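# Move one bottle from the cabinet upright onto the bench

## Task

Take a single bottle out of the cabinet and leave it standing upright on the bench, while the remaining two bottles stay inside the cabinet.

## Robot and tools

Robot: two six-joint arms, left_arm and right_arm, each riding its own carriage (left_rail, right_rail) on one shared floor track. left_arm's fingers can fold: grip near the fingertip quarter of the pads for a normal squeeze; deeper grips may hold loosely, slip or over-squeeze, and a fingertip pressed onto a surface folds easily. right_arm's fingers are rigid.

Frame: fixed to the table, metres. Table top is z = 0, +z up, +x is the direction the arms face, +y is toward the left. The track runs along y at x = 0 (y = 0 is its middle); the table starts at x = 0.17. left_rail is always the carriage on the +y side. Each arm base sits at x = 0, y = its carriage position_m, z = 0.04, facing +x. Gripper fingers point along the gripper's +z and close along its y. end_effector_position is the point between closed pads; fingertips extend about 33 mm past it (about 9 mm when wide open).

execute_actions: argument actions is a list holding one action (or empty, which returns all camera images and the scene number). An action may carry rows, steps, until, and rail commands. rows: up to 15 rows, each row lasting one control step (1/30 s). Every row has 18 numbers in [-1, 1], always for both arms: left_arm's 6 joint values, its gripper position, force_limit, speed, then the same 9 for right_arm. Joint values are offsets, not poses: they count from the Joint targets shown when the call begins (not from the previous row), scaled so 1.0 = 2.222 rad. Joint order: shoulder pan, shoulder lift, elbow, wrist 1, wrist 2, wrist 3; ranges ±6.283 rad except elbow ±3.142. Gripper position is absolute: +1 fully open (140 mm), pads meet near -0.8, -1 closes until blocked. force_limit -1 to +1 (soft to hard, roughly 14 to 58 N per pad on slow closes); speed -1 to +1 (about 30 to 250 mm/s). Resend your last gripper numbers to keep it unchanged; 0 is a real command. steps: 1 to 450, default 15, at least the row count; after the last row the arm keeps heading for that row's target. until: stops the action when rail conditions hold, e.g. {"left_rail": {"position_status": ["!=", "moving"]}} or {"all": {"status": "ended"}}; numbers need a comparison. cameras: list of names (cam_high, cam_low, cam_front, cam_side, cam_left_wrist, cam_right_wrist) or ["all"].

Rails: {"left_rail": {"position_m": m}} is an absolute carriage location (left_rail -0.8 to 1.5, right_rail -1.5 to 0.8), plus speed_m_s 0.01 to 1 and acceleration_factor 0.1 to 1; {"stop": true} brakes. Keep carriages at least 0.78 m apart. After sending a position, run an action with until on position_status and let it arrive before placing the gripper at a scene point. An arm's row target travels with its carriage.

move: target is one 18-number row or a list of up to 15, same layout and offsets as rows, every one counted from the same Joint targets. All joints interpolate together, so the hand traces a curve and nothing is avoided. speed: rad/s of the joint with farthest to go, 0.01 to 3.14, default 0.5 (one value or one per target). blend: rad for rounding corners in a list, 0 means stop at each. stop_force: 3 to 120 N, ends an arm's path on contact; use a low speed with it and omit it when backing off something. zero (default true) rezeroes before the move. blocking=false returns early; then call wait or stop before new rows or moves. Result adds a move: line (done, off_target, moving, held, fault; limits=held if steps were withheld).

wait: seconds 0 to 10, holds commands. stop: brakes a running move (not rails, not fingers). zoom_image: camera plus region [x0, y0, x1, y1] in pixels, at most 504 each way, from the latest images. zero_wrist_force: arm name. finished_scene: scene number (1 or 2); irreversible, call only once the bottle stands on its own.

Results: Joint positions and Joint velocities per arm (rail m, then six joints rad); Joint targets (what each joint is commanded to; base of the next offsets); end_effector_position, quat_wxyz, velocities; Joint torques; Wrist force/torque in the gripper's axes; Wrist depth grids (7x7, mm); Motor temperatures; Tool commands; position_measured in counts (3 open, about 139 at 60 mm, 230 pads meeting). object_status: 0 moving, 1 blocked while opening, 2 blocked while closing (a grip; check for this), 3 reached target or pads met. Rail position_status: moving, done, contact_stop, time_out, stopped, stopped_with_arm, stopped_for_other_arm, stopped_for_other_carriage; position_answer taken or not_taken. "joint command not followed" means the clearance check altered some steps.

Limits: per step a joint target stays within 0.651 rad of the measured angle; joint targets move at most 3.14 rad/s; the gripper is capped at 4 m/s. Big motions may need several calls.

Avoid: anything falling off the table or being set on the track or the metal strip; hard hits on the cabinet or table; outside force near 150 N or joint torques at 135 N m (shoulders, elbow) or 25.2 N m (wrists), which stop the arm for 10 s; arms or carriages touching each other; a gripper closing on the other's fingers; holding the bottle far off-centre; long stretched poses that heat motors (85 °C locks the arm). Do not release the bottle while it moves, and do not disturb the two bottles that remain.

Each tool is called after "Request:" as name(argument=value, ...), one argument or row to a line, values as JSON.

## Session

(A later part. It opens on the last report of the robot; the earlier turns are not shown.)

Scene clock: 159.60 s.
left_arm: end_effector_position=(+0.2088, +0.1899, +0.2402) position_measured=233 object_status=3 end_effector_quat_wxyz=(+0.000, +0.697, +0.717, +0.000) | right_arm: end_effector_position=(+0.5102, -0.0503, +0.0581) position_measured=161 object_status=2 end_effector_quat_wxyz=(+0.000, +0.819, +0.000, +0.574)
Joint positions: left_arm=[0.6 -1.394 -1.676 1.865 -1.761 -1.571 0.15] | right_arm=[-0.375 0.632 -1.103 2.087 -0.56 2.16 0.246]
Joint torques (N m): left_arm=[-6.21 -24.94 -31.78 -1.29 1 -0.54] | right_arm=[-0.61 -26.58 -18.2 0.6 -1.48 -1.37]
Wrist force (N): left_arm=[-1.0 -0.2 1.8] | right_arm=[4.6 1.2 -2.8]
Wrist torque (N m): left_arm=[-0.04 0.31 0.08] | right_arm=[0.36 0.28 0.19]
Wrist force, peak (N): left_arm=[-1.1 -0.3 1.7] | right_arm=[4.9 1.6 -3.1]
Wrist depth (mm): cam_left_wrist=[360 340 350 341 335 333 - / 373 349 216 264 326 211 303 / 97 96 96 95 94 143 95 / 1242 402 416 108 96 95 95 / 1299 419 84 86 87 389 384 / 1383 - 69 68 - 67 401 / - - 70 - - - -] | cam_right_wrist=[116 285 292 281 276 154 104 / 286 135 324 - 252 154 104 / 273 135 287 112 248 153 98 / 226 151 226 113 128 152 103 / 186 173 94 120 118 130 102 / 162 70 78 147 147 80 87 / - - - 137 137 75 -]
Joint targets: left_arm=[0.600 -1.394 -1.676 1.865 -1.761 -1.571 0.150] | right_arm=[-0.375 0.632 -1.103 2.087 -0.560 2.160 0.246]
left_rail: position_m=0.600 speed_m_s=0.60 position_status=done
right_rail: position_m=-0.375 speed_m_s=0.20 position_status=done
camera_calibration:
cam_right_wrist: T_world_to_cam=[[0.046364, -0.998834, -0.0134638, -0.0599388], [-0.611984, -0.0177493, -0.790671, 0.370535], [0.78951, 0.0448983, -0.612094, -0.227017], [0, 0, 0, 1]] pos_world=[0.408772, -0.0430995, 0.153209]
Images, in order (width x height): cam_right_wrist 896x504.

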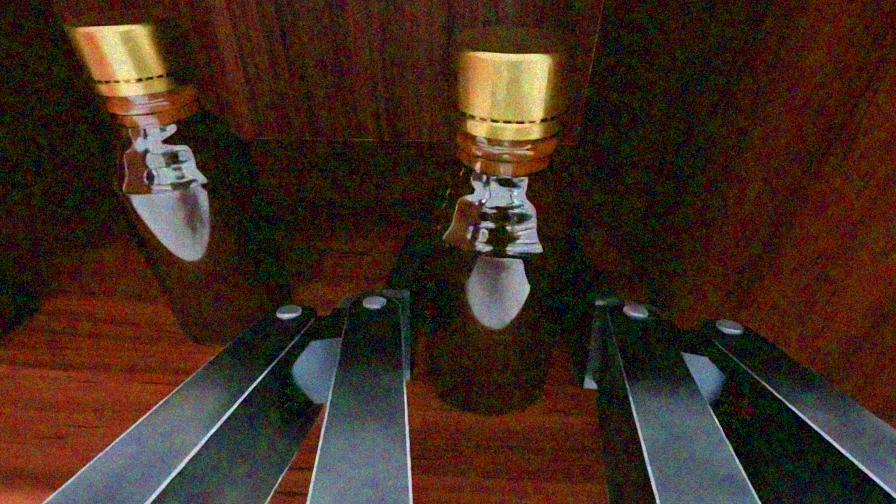

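Request:
move(
  target=[
    [0,0,0,0,0,0,-1,-0.5,0,0.0004,-0.0179,-0.0035,0.0214,0,-0.0001,-1,-0.2,-1],
    [0,0,0,0,0,0,-1,-0.5,0,0.0583,-0.0417,0.0374,0.0232,0.0523,0.0311,-1,-0.2,-1],
    [0,0,0,0,0,0,-1,-0.5,0,0.1441,-0.0502,0.0616,0.0500,0.1272,0.0908,-1,-0.2,-1],
  ],
  speed=[0.08,0.2,0.3],
  blend=[0,0.05,0],
  cameras=["cam_right_wrist", "cam_side", "cam_front"],
)

Scene clock: 165.33 s.
left_arm: end_effector_position=(+0.2088, +0.1899, +0.2402) position_measured=233 object_status=3 end_effector_quat_wxyz=(+0.000, +0.697, +0.717, +0.000) | right_arm: end_effector_position=(+0.3601, -0.0500, +0.0781) position_measured=161 object_status=2 end_effector_quat_wxyz=(+0.000, +0.819, +0.000, +0.574) end_effector_velocity=(-0.001, -0.001, +0.000) end_effector_angular_velocity=(-0.001, -0.001, -0.004)
Joint positions: left_arm=[0.6 -1.394 -1.676 1.865 -1.761 -1.571 0.15] | right_arm=[-0.375 0.952 -1.215 2.224 -0.449 2.442 0.447]
Joint velocities: left_arm=[within noise] | right_arm=[0 0.001 0 0.001 0 0.005 0.002]
Joint torques (N m): left_arm=[-5.04 -25.25 -31.52 -1.46 0.88 -0.36] | right_arm=[8.75 -38.83 -4.8 1.7 2.84 2.39]
Wrist force (N): left_arm=[-0.8 -0.3 1.5] | right_arm=[-0.8 1.2 1.8]
Wrist torque (N m): left_arm=[-0.07 0.26 0.08] | right_arm=[0.27 0.29 -0.04]
Wrist force, peak (N): left_arm=[-0.8 0.0 1.8] | right_arm=[4.8 1.2 -3.3]
Wrist depth (mm): cam_left_wrist=[360 343 345 340 336 332 331 / 1092 355 160 176 309 348 320 / 97 96 96 95 94 142 95 / 1242 397 400 108 96 95 95 / 1326 417 84 86 88 388 382 / 1376 - 69 68 - 67 400 / - - 70 - - - -] | cam_right_wrist=[282 422 421 414 298 187 - / 284 395 293 - 295 206 520 / 302 297 306 112 252 351 352 / 264 265 262 114 127 290 290 / 237 247 94 120 118 247 238 / 207 70 78 146 147 80 202 / - - - 175 176 75 -]
Joint targets: left_arm=[0.600 -1.394 -1.676 1.865 -1.761 -1.571 0.150] | right_arm=[-0.375 0.952 -1.215 2.224 -0.449 2.443 0.448]
left_rail: position_m=0.600 speed_m_s=0.60 position_status=done
right_rail: position_m=-0.375 speed_m_s=0.20 position_status=done
move: done
camera_calibration:
cam_right_wrist: T_world_to_cam=[[0.0472509, -0.998797, -0.0131325, -0.0526922], [-0.611879, -0.0185498, -0.790734, 0.294446], [0.789539, 0.0453984, -0.612019, -0.0962828], [0, 0, 0, 1]] pos_world=[0.258674, -0.0427957, 0.17321]
Images, in order (width x height): cam_front 896x504, cam_side 896x504, cam_right_wrist 896x504.

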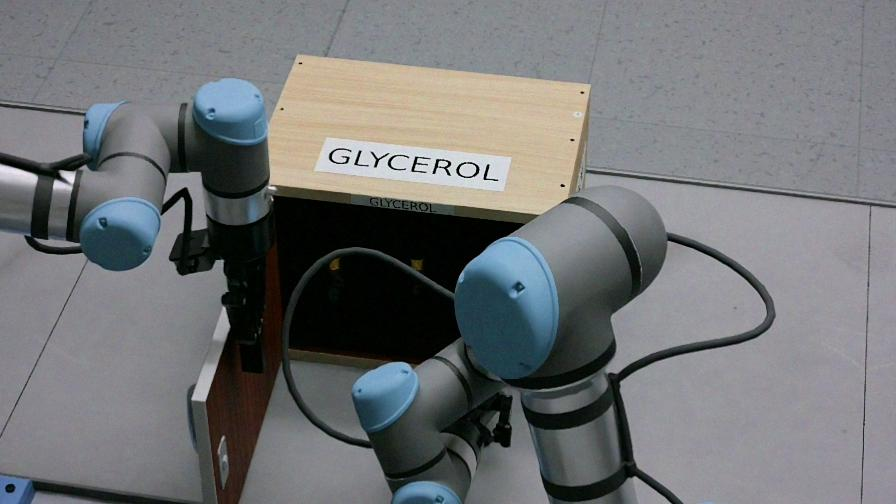

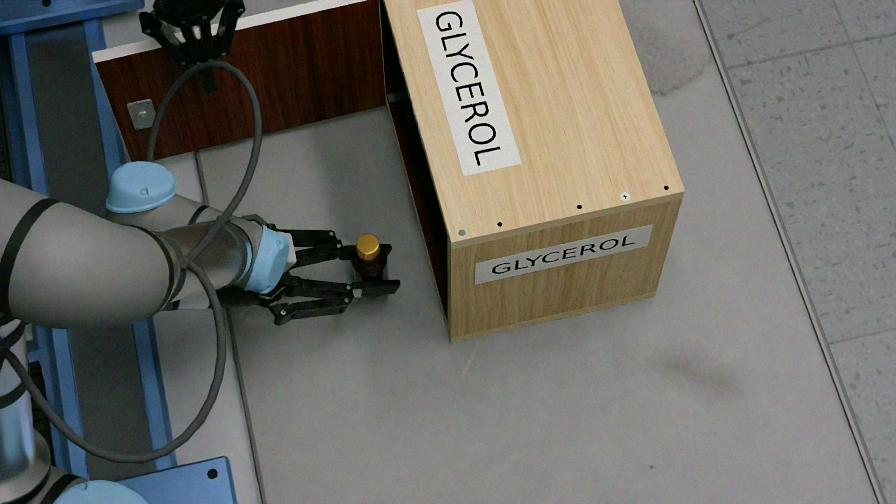

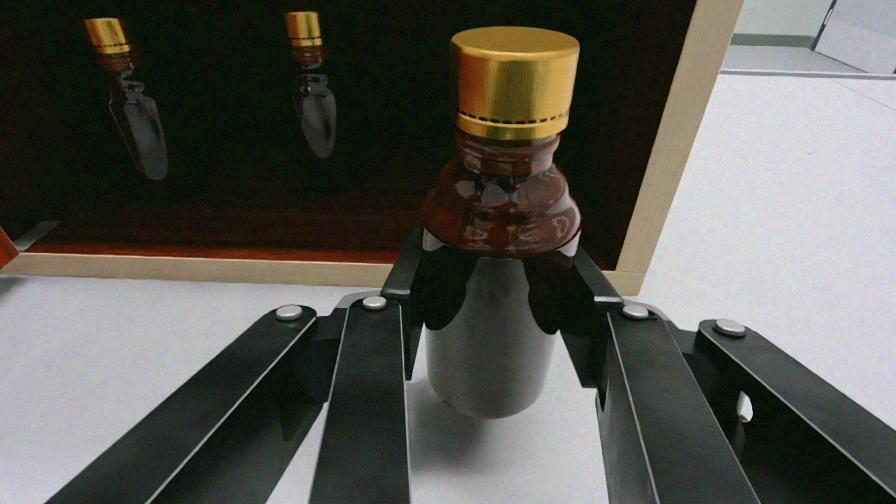

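Request:
execute_actions(
  actions=[
    {"right_rail": {"position_m": -0.6, "speed_m_s": 0.25, "acceleration_factor": 0.3}, "steps": 120, "until": {"right_rail": {"position_status": ["!=", "moving"]}}},
  ],
)

Request:
move(
  target=[0,0,0,0,0,0,-1,-0.5,0,0,0.0497,0.0064,-0.0559,0,0,-1,-0.2,-1],
  speed=0.05,
  stop_force=4,
  cameras=["cam_side", "cam_right_wrist"],
)

Scene clock: 168.33 s.
left_arm: end_effector_position=(+0.2088, +0.1899, +0.2402) position_measured=233 object_status=3 end_effector_quat_wxyz=(+0.000, +0.697, +0.717, +0.000) | right_arm: end_effector_position=(+0.3599, -0.2750, +0.0781) position_measured=161 object_status=2 end_effector_quat_wxyz=(+0.000, +0.819, +0.000, +0.574)
Joint positions: left_arm=[0.6 -1.394 -1.676 1.865 -1.761 -1.571 0.15] | right_arm=[-0.6 0.952 -1.215 2.224 -0.449 2.443 0.448]
Joint torques (N m): left_arm=[-5.57 -24.98 -31.6 -1.57 0.84 -0.42] | right_arm=[4.79 -37.1 -10.68 1.12 2.07 2.19]
Wrist force (N): left_arm=[-0.6 -0.5 1.1] | right_arm=[-0.9 1.1 1.8]
Wrist torque (N m): left_arm=[-0.11 0.22 0.07] | right_arm=[0.25 0.32 -0.04]
Wrist force, peak (N): left_arm=[-1.0 -0.4 1.7] | right_arm=[-1.0 2.2 1.9]
Wrist depth (mm): cam_left_wrist=[358 340 352 335 343 336 331 / 375 351 155 254 347 344 338 / 97 96 96 95 95 142 95 / 1230 408 415 108 118 95 95 / 1312 416 84 86 88 384 379 / 1361 - 69 68 - 67 398 / - - 70 - - - -] | cam_right_wrist=[444 191 320 - - 5215 3528 / 459 208 362 - 475 513 515 / 316 245 331 111 351 371 373 / 266 262 289 113 127 290 291 / 236 246 94 120 118 246 238 / 207 70 78 146 147 80 202 / - - - 175 175 75 -]
Joint targets: left_arm=[0.600 -1.394 -1.676 1.865 -1.761 -1.571 0.150] | right_arm=[-0.600 0.952 -1.215 2.224 -0.449 2.443 0.448]
Tool commands: left_gripper/position=-1.0 left_gripper/force_limit=-0.5 left_gripper/speed=+0.0 right_gripper/position=-1.0 right_gripper/force_limit=-0.2 right_gripper/speed=-1.0
left_rail: position_m=0.600 speed_m_s=0.60 position_status=done
right_rail: position_m=-0.600 speed_m_s=0.25 position_status=done

Scene clock: 172.00 s.
left_arm: end_effector_position=(+0.2088, +0.1899, +0.2402) position_measured=233 object_status=3 end_effector_quat_wxyz=(+0.000, +0.697, +0.717, +0.000) | right_arm: end_effector_position=(+0.3601, -0.2748, +0.0398) position_measured=161 object_status=2 end_effector_quat_wxyz=(+0.000, +0.819, +0.000, +0.573)
Joint positions: left_arm=[0.6 -1.394 -1.676 1.865 -1.761 -1.571 0.15] | right_arm=[-0.6 0.952 -1.115 2.237 -0.561 2.443 0.448]
Joint torques (N m): left_arm=[-6.23 -24.67 -31.47 -1.38 0.9 -0.29] | right_arm=[-0.76 -40.72 -19.26 1.58 0.17 1.88]
Wrist force (N): left_arm=[-0.8 0.1 1.4] | right_arm=[0.2 0.9 1.6]
Wrist torque (N m): left_arm=[0.01 0.28 0.08] | right_arm=[0.20 0.26 -0.03]
Wrist force, peak (N): left_arm=[-0.7 -0.2 1.8] | right_arm=[25.0 1.8 -8.7]
Wrist depth (mm): cam_left_wrist=[- 341 361 344 336 335 334 / 386 353 155 266 348 345 336 / 97 96 96 95 94 142 95 / 1248 396 413 108 96 96 95 / 1286 409 84 85 87 387 378 / 1354 - 69 68 - 67 396 / - - 70 - - - -] | cam_right_wrist=[445 191 318 - 540 558 525 / 346 221 345 96 346 400 406 / 250 237 287 112 273 290 290 / 225 226 226 114 127 227 227 / 185 192 94 120 117 194 186 / 161 70 78 147 149 80 158 / - - - 137 137 75 -]
Joint targets: left_arm=[0.600 -1.394 -1.676 1.865 -1.761 -1.571 0.150] | right_arm=[-0.600 0.952 -1.115 2.237 -0.561 2.443 0.448]
left_rail: position_m=0.600 speed_m_s=0.60 position_status=done
right_rail: position_m=-0.600 speed_m_s=0.25 position_status=done
move: contact (right_arm); right_arm: the wrist 1 is farthest, 0.012 rad from its target
camera_calibration:
cam_right_wrist: T_world_to_cam=[[0.0473531, -0.998796, -0.0128476, -0.277788], [-0.612088, -0.0188502, -0.790565, 0.26002], [0.78937, 0.0452996, -0.612244, -0.109409], [0, 0, 0, 1]] pos_world=[0.258674, -0.267596, 0.135009]
Images, in order (width x height): cam_side 896x504, cam_right_wrist 896x504.

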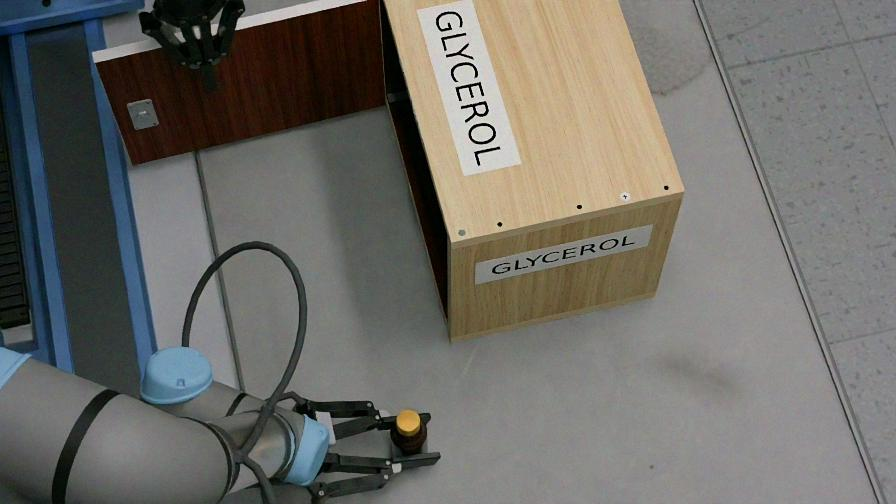

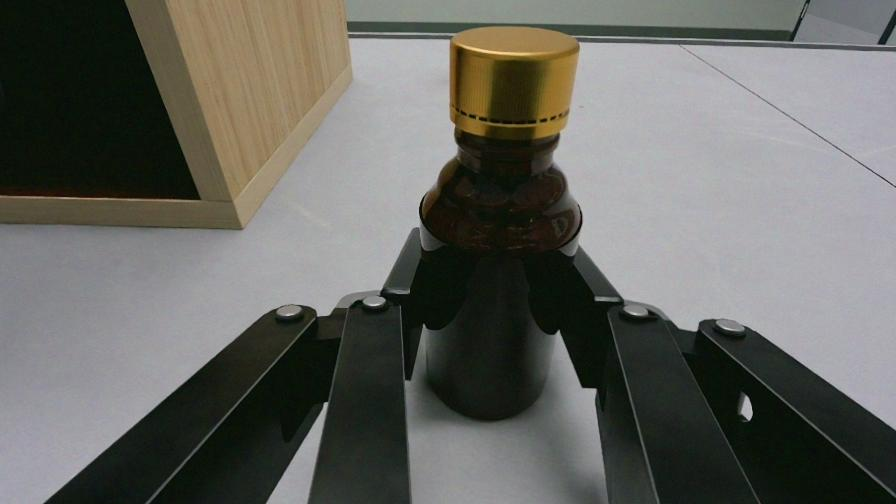

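Request:
move(
  target=[
    [0,0,0,0,0,0,-1,-0.5,0,0,0,0,0,0,0,0.3,-0.2,-0.8],
    [0.0003,0.0028,-0.1869,0.1847,0,0,-1,-0.5,0,0,-0.0795,-0.0148,0.0941,0,0,0.3,-0.2,-0.8],
    [0.0526,-0.0866,-0.1171,0.2042,0,0.0491,-1,-0.5,0,0,-0.1599,-0.0566,0.2163,0,0,0.3,-0.2,-0.8],
    [0.0526,-0.0965,0.0806,0.0165,0,0.0491,-1,-0.5,0,0,-0.1599,-0.0566,0.2163,0,0,0.3,-0.2,-0.8],
  ],
  speed=[0.3,0.3,0.4,0.4],
  blend=[0,0.03,0.05,0],
  cameras=["cam_side", "cam_high", "cam_left_wrist", "cam_right_wrist"],
)

Scene clock: 183.27 s.
left_arm: end_effector_position=(+0.2300, +0.3002, +0.2347) position_measured=233 object_status=3 end_effector_quat_wxyz=(+0.000, +0.695, +0.719, +0.000) | right_arm: end_effector_position=(+0.3600, -0.2749, +0.2000) position_measured=91 object_status=3 end_effector_quat_wxyz=(+0.000, +0.819, +0.000, +0.574)
Joint positions: left_arm=[0.6 -1.277 -1.89 2.044 -1.724 -1.571 0.259] | right_arm=[-0.6 0.952 -1.47 2.111 -0.081 2.443 0.448]
Joint torques (N m): left_arm=[7.48 -16.08 -17.69 -4.64 0.83 2.27] | right_arm=[-0.4 -32.42 -28.67 2.17 2.16 1.85]
Wrist force (N): left_arm=[-1.0 0.1 1.4] | right_arm=[2.0 0.7 1.1]
Wrist torque (N m): left_arm=[-0.04 0.29 -0.07] | right_arm=[0.16 0.22 -0.03]
Wrist force, peak (N): left_arm=[-0.9 -0.1 2.3] | right_arm=[2.8 0.7 1.1]
Wrist depth (mm): cam_left_wrist=[350 338 355 334 333 329 323 / - 353 368 354 347 345 339 / 394 372 388 365 359 - - / - 392 398 122 342 373 361 / 1236 291 84 86 88 275 260 / - - 69 68 - 67 211 / - - 70 - - - -] | cam_right_wrist=[444 191 314 4798 4442 - - / 495 208 361 3075 3286 3286 3198 / 525 244 368 631 628 630 633 / 383 445 295 515 495 493 493 / 391 94 110 403 392 116 404 / - 77 334 345 344 80 79 / - 72 299 283 297 - 73]
Joint targets: left_arm=[0.600 -1.277 -1.890 2.044 -1.724 -1.571 0.259] | right_arm=[-0.600 0.952 -1.470 2.111 -0.081 2.443 0.448]
left_rail: position_m=0.600 speed_m_s=0.60 position_status=done
right_rail: position_m=-0.600 speed_m_s=0.25 position_status=done
move: done
camera_calibration:
cam_left_wrist: T_world_to_cam=[[0.995283, 0.0842915, -0.0480262, -0.231573], [0.0954805, -0.938758, 0.331086, 0.188088], [-0.0171773, -0.33411, -0.942378, 0.474777], [0, 0, 0, 1]] pos_world=[0.220678, 0.354717, 0.374024]
cam_right_wrist: T_world_to_cam=[[0.0473299, -0.998792, -0.0131935, -0.275717], [-0.611877, -0.0185499, -0.790735, 0.386604], [0.789535, 0.0454982, -0.612016, -0.0113621], [0, 0, 0, 1]] pos_world=[0.258574, -0.267695, 0.29511]
Images, in order (width x height): cam_high 896x504, cam_side 896x504, cam_left_wrist 896x504, cam_right_wrist 896x504.

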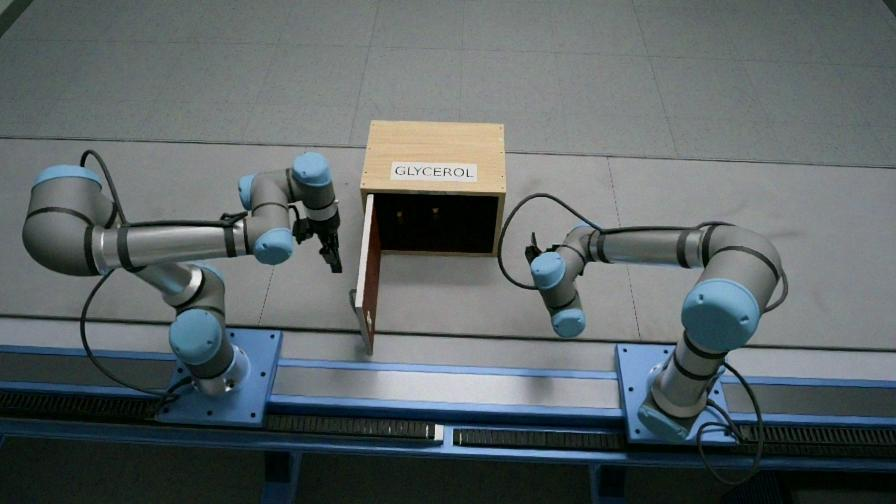

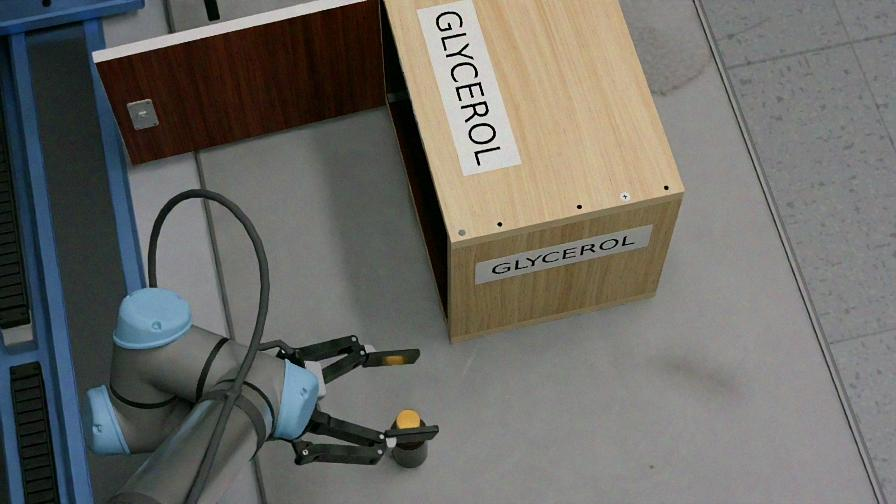

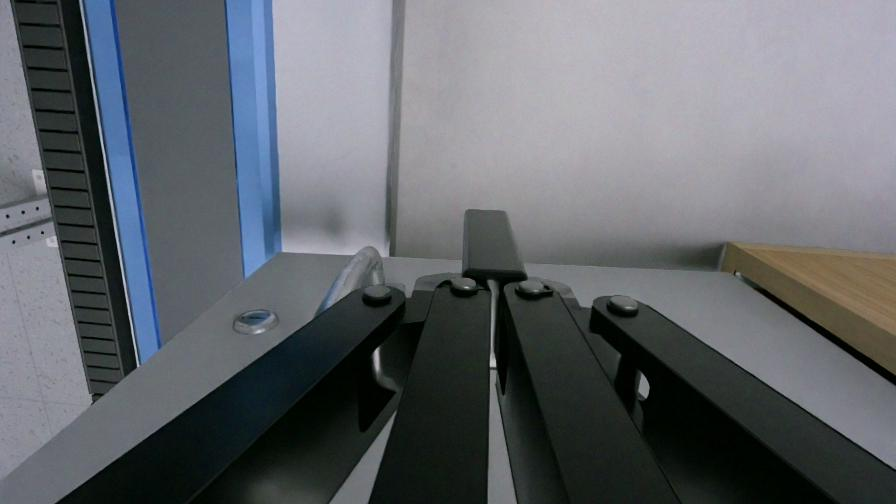

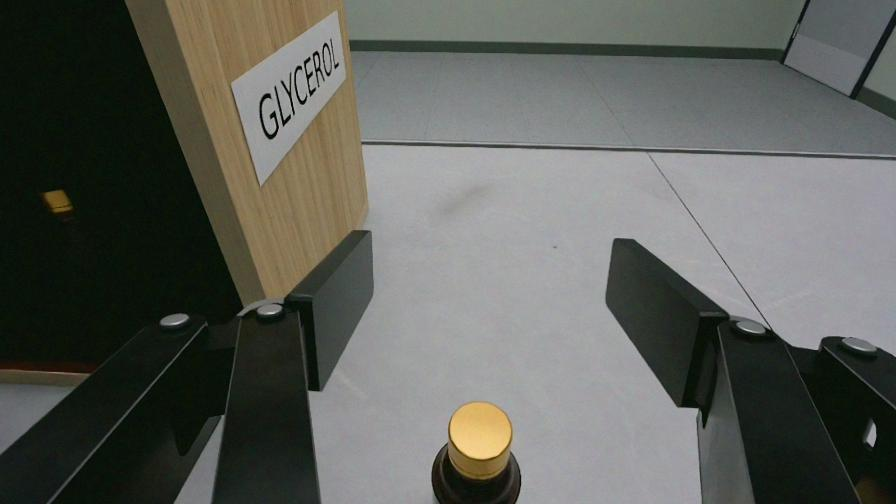

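Request:
move(
  target=[
    [-0.0228,0.1665,-0.1422,-0.0246,0,-0.2427,-1,-0.5,0,0,0,0,0,0,0,0.3,-0.2,-0.8],
    [0.0115,0.2756,-0.2720,-0.0040,0,-0.4441,-1,-0.5,0,0,0,0,0,0,0,0.3,-0.2,-0.8],
    [0.0654,0.3686,-0.4042,0.0353,0,-0.6258,-1,-0.5,0,0,0,0,0,0,0,0.3,-0.2,-0.8],
  ],
  speed=[0.3,0.4,0.25],
  blend=[0.05,0.05,0],
  stop_force=18,
  cameras=["cam_side", "cam_front", "cam_left_wrist"],
)

Scene clock: 191.77 s.
left_arm: end_effector_position=(+0.4160, +0.0283, +0.2350) position_measured=233 object_status=3 end_effector_quat_wxyz=(+0.000, +0.000, +1.000, +0.000) | right_arm: end_effector_position=(+0.3600, -0.2749, +0.2000) position_measured=91 object_status=3 end_effector_quat_wxyz=(+0.000, +0.819, +0.000, +0.574)
Joint positions: left_arm=[0.6 -1.131 -1.071 1.146 -1.646 -1.571 -1.131] | right_arm=[-0.6 0.952 -1.47 2.111 -0.081 2.443 0.448]
Joint torques (N m): left_arm=[7.88 -35.41 -31.89 -1.57 -0.37 -2.33] | right_arm=[-0.57 -32.18 -27.97 2.09 2.09 1.83]
Wrist force (N): left_arm=[1.5 -0.5 0.8] | right_arm=[2.3 0.9 1.1]
Wrist torque (N m): left_arm=[-0.10 0.00 0.08] | right_arm=[0.20 0.16 -0.03]
Wrist force, peak (N): left_arm=[10.1 0.2 1.7] | right_arm=[2.4 0.7 1.2]
Wrist depth (mm): cam_left_wrist=[338 339 342 337 333 327 324 / 313 357 355 - 348 343 339 / 384 365 270 331 363 360 359 / 174 182 168 149 225 243 243 / 125 131 84 86 88 158 165 / - 105 69 68 - 67 126 / - - 70 - - - -] | cam_right_wrist=[166 190 315 - 4283 4895 - / 182 205 363 3242 3242 3198 3242 / 205 218 368 631 595 630 635 / 236 240 296 493 494 492 494 / 262 93 110 405 389 116 402 / - 77 334 342 342 80 79 / - 72 298 210 298 - 73]
Joint targets: left_arm=[0.600 -1.131 -1.071 1.146 -1.646 -1.571 -1.131] | right_arm=[-0.600 0.952 -1.470 2.111 -0.081 2.443 0.448]
left_rail: position_m=0.600 speed_m_s=0.60 position_status=done
right_rail: position_m=-0.600 speed_m_s=0.25 position_status=done
move: done
camera_calibration:
cam_left_wrist: T_world_to_cam=[[-0.0494469, 0.997643, -0.0475856, 0.0149421], [0.941308, 0.062477, 0.331717, -0.465473], [0.333908, -0.0283903, -0.942178, 0.232659], [0, 0, 0, 1]] pos_world=[0.361205, 0.0207798, 0.374323]
Images, in order (width x height): cam_front 896x504, cam_side 896x504, cam_left_wrist 896x504.

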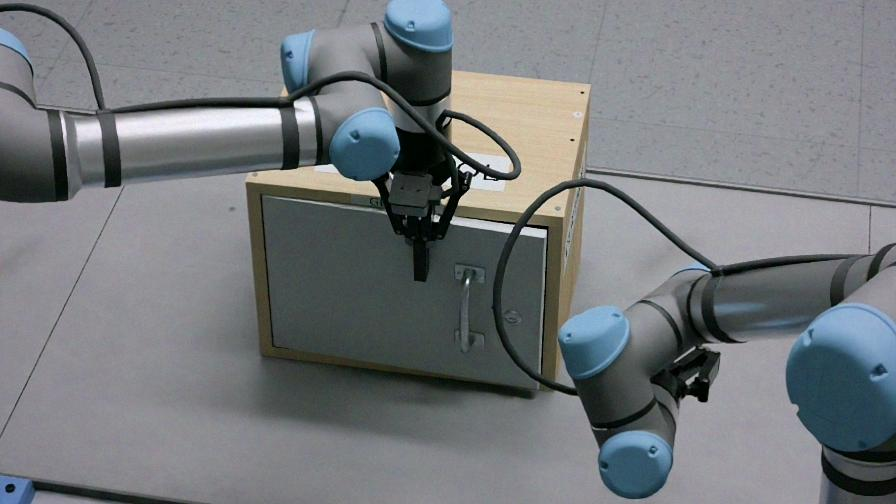

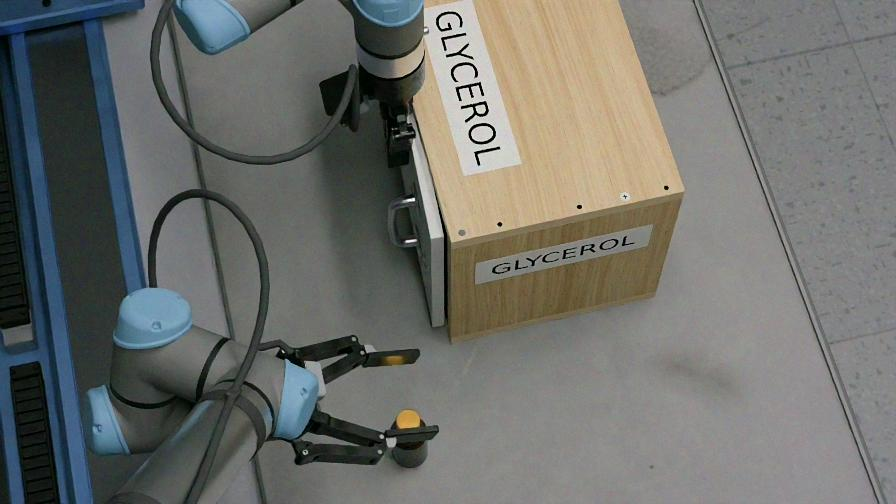

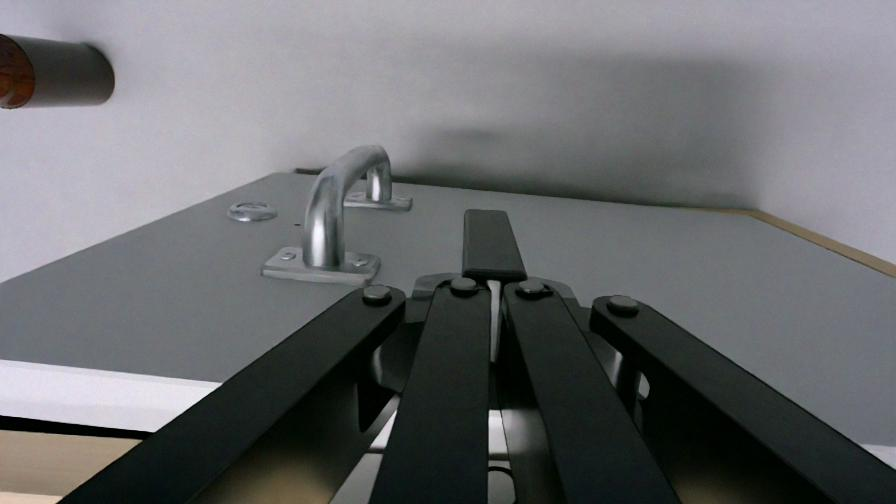

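Request:
move(
  target=[-0.0960,-0.0710,0.1669,-0.1428,0.1911,-0.0858,-1,-0.5,0,0,0,0,0,0,0,0.3,-0.2,-0.8],
  speed=0.3,
)

Request:
move(
  target=[0.0244,0.0173,-0.0214,-0.0067,-0.0028,0.0265,-1,-0.5,0,0,0,0,0,0,0,0.3,-0.2,-0.8],
  speed=0.035,
  stop_force=10,
  cameras=["cam_side", "cam_front", "cam_left_wrist"],
)

Scene clock: 199.33 s.
left_arm: end_effector_position=(+0.3999, +0.0280, +0.2198) position_measured=233 object_status=3 end_effector_quat_wxyz=(+0.216, +0.000, +0.976, +0.000) | right_arm: end_effector_position=(+0.3600, -0.2749, +0.2000) position_measured=91 object_status=3 end_effector_quat_wxyz=(+0.000, +0.819, +0.000, +0.574)
Joint positions: left_arm=[0.6 -1.345 -1.229 1.517 -1.963 -1.147 -1.322] | right_arm=[-0.6 0.952 -1.47 2.111 -0.081 2.443 0.448]
Joint torques (N m): left_arm=[-8.12 -44.08 -17.4 -4.58 2.39 -2.54] | right_arm=[-0.38 -32.25 -28.61 2.05 2.03 1.87]
Wrist force (N): left_arm=[0.2 -0.5 0.1] | right_arm=[2.3 0.9 1.1]
Wrist torque (N m): left_arm=[0.01 0.14 0.17] | right_arm=[0.21 0.16 -0.03]
Wrist force, peak (N): left_arm=[2.0 -0.6 0.6] | right_arm=[2.4 0.8 1.2]
Wrist depth (mm): cam_left_wrist=[- 312 - 304 300 291 296 / 355 340 265 284 282 307 315 / 401 214 219 233 239 246 251 / 443 184 176 150 199 204 211 / 160 161 84 86 88 174 178 / 142 - 69 68 - 67 156 / - - 70 - - - -] | cam_right_wrist=[167 191 355 3690 - 4283 4066 / 183 205 365 3286 3332 3242 2856 / 206 218 369 626 631 638 628 / 237 238 296 490 492 493 493 / 261 93 110 421 389 116 404 / - 77 334 344 344 80 79 / - 72 298 282 297 - 73]
Joint targets: left_arm=[0.600 -1.345 -1.229 1.517 -1.963 -1.146 -1.322] | right_arm=[-0.600 0.952 -1.470 2.111 -0.081 2.443 0.448]
left_rail: position_m=0.600 speed_m_s=0.60 position_status=done
right_rail: position_m=-0.600 speed_m_s=0.25 position_status=done
move: done

Scene clock: 201.47 s.
left_arm: end_effector_position=(+0.4177, +0.0277, +0.2199) position_measured=233 object_status=3 end_effector_quat_wxyz=(+0.216, +0.000, +0.976, +0.000) | right_arm: end_effector_position=(+0.3600, -0.2749, +0.2000) position_measured=91 object_status=3 end_effector_quat_wxyz=(+0.000, +0.819, +0.000, +0.574)
Joint positions: left_arm=[0.6 -1.317 -1.209 1.493 -1.971 -1.149 -1.292] | right_arm=[-0.6 0.952 -1.47 2.111 -0.081 2.443 0.448]
Joint torques (N m): left_arm=[-4.77 -42.84 -18.67 -2.39 1.43 -2.35] | right_arm=[0.05 -32.39 -28.26 2.15 2.06 1.89]
Wrist force (N): left_arm=[6.4 1.5 -4.2] | right_arm=[2.1 0.8 1.1]
Wrist torque (N m): left_arm=[-0.05 -0.09 0.11] | right_arm=[0.19 0.20 -0.03]
Wrist force, peak (N): left_arm=[18.0 4.8 -15.0] | right_arm=[2.4 0.7 1.2]
Wrist depth (mm): cam_left_wrist=[316 311 303 312 299 300 280 / 346 278 242 276 278 293 283 / 419 221 214 222 224 214 225 / 185 185 167 150 187 187 188 / 163 159 85 85 88 160 161 / 142 143 69 68 - 67 144 / - - 70 - - - -] | cam_right_wrist=[181 190 317 - - 4997 3427 / 202 205 410 3156 3286 3286 3156 / 227 225 367 630 626 628 631 / 258 253 295 493 491 494 495 / - 95 110 406 391 116 405 / - 77 333 343 344 80 79 / - 72 298 283 298 - 73]
Joint targets: left_arm=[0.600 -1.317 -1.209 1.493 -1.971 -1.150 -1.292] | right_arm=[-0.600 0.952 -1.470 2.111 -0.081 2.443 0.448]
left_rail: position_m=0.600 speed_m_s=0.60 position_status=done
right_rail: position_m=-0.600 speed_m_s=0.25 position_status=done
move: contact (left_arm); left_arm: the wrist 3 is farthest, 0.029 rad from its target
camera_calibration:
cam_left_wrist: T_world_to_cam=[[-0.0244902, 0.997661, -0.0638146, 0.00804811], [0.712968, 0.0621764, 0.698434, -0.447215], [0.700768, -0.028393, -0.712824, 0.0141969], [0, 0, 0, 1]] pos_world=[0.309098, 0.02018, 0.322984]
Images, in order (width x height): cam_front 896x504, cam_side 896x504, cam_left_wrist 896x504.

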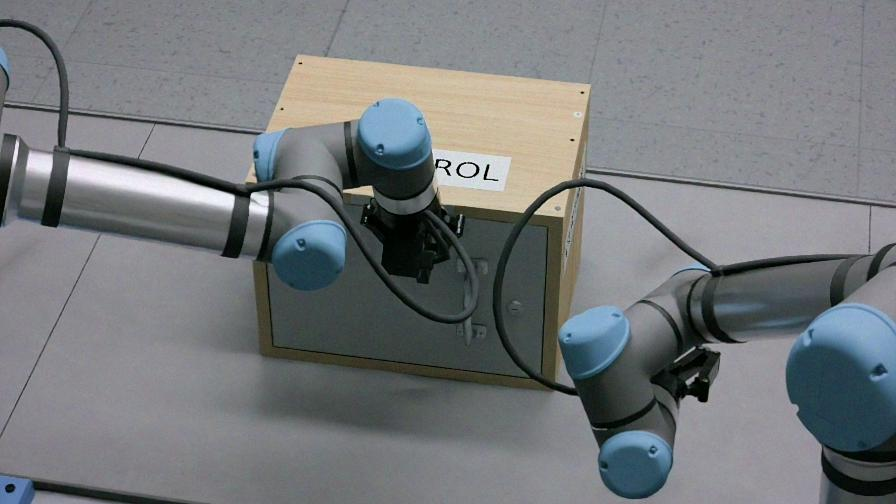

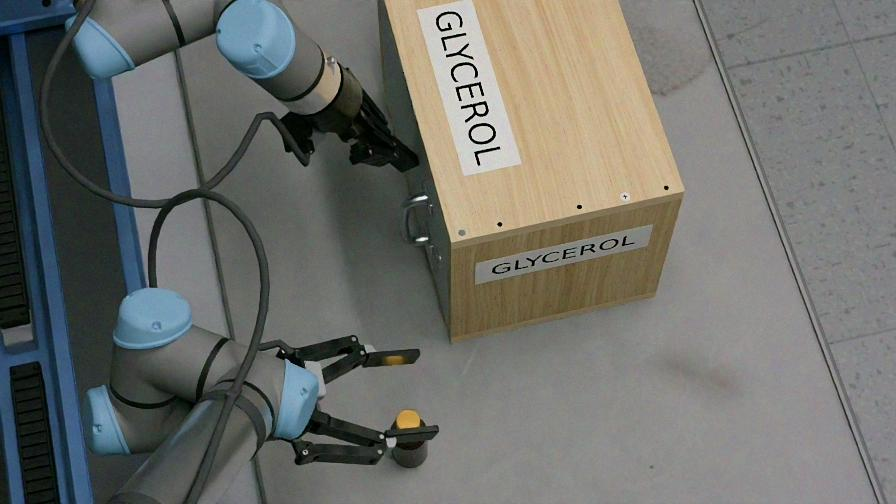

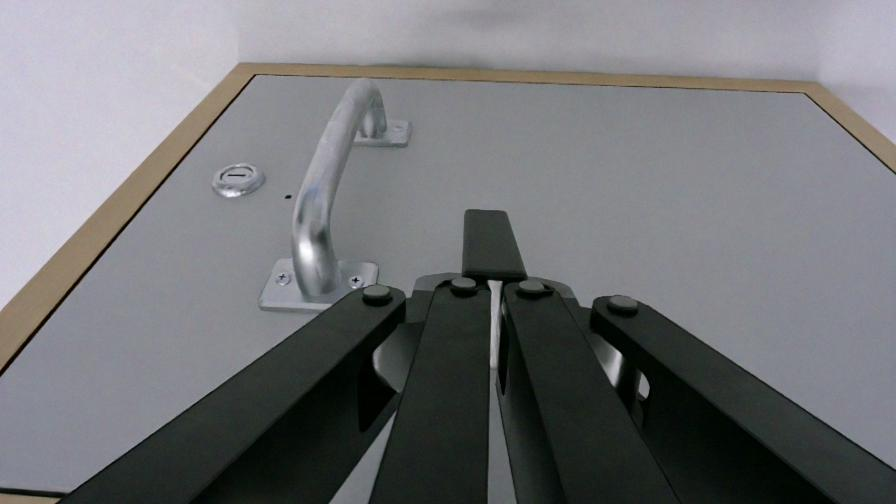

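Request:
move(
  target=[-0.0244,-0.0180,0.0216,0.0072,0.0036,-0.0270,-1,-0.5,0,0,0,0,0,0,0,0.3,-0.2,-0.8],
  speed=0.1,
  cameras=["cam_side", "cam_right_wrist", "cam_high"],
)

Scene clock: 203.33 s.
left_arm: end_effector_position=(+0.3838, +0.0294, +0.2205) position_measured=233 object_status=3 end_effector_quat_wxyz=(+0.217, +0.000, +0.976, +0.000) | right_arm: end_effector_position=(+0.3600, -0.2749, +0.2000) position_measured=91 object_status=3 end_effector_quat_wxyz=(+0.000, +0.819, +0.000, +0.574)
Joint positions: left_arm=[0.6 -1.371 -1.249 1.54 -1.955 -1.142 -1.351] | right_arm=[-0.6 0.952 -1.47 2.111 -0.081 2.443 0.448]
Joint torques (N m): left_arm=[-6.63 -42.63 -19.09 -1.82 2.31 -2.56] | right_arm=[-0.08 -32.17 -28.47 2.13 2.09 1.88]
Wrist force (N): left_arm=[1.1 1.1 0.2] | right_arm=[2.0 0.8 1.3]
Wrist torque (N m): left_arm=[0.33 -0.07 0.17] | right_arm=[0.19 0.21 -0.03]
Wrist force, peak (N): left_arm=[6.5 1.5 -4.2] | right_arm=[2.3 0.9 1.2]
Wrist depth (mm): cam_left_wrist=[307 314 309 307 301 292 291 / - 353 328 323 327 325 321 / 412 277 267 279 281 283 283 / 450 232 233 149 235 236 237 / 201 205 84 85 88 202 203 / 180 - 69 68 - 67 178 / - - 70 - - - -] | cam_right_wrist=[182 190 354 4442 4442 4208 4526 / 202 205 411 3198 3075 3242 3198 / 227 226 370 626 625 628 598 / 259 253 294 492 494 493 494 / 249 95 110 405 389 116 404 / - 77 334 345 342 80 79 / - 72 298 283 298 - 73]
Joint targets: left_arm=[0.600 -1.371 -1.249 1.541 -1.955 -1.142 -1.352] | right_arm=[-0.600 0.952 -1.470 2.111 -0.081 2.443 0.448]
left_rail: position_m=0.600 speed_m_s=0.60 position_status=done
right_rail: position_m=-0.600 speed_m_s=0.25 position_status=done
move: done
camera_calibration:
cam_right_wrist: T_world_to_cam=[[0.0473299, -0.998792, -0.0131935, -0.275717], [-0.611877, -0.0185499, -0.790735, 0.386604], [0.789535, 0.0454982, -0.612016, -0.0113621], [0, 0, 0, 1]] pos_world=[0.258574, -0.267695, 0.29511]
Images, in order (width x height): cam_high 896x504, cam_side 896x504, cam_right_wrist 896x504.

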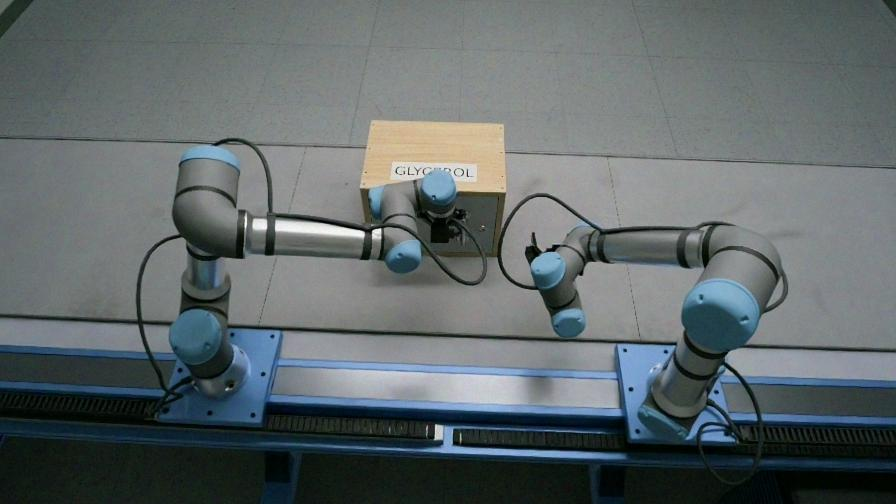

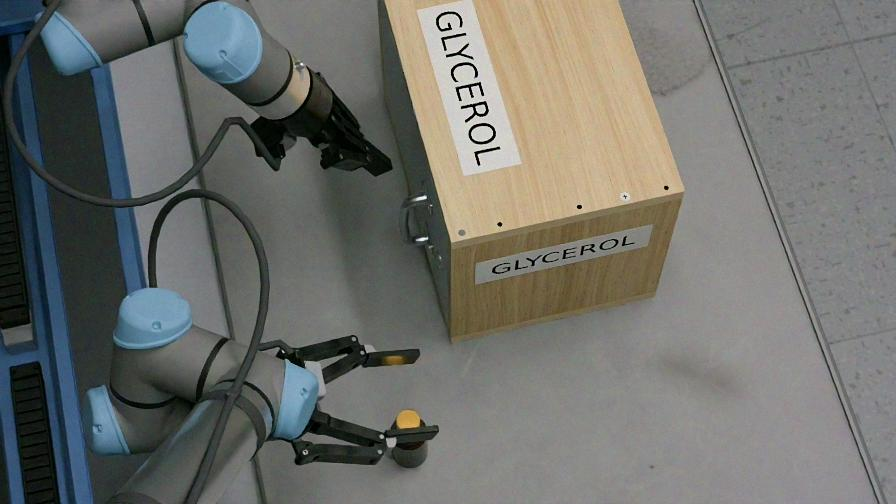

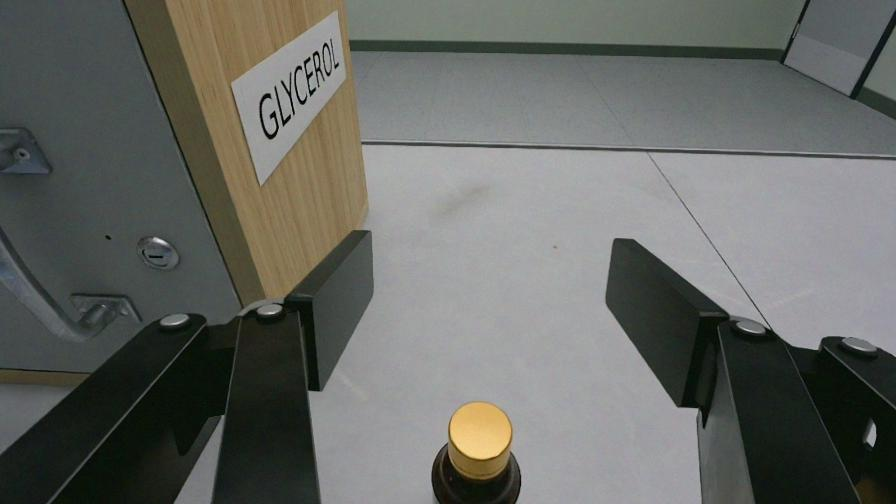

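Door closed, two bottles inside, one standing upright on the bench. Finishing scene 1.

Request:
finished_scene(
  scene=1,
)

The scene is finished: the task was done.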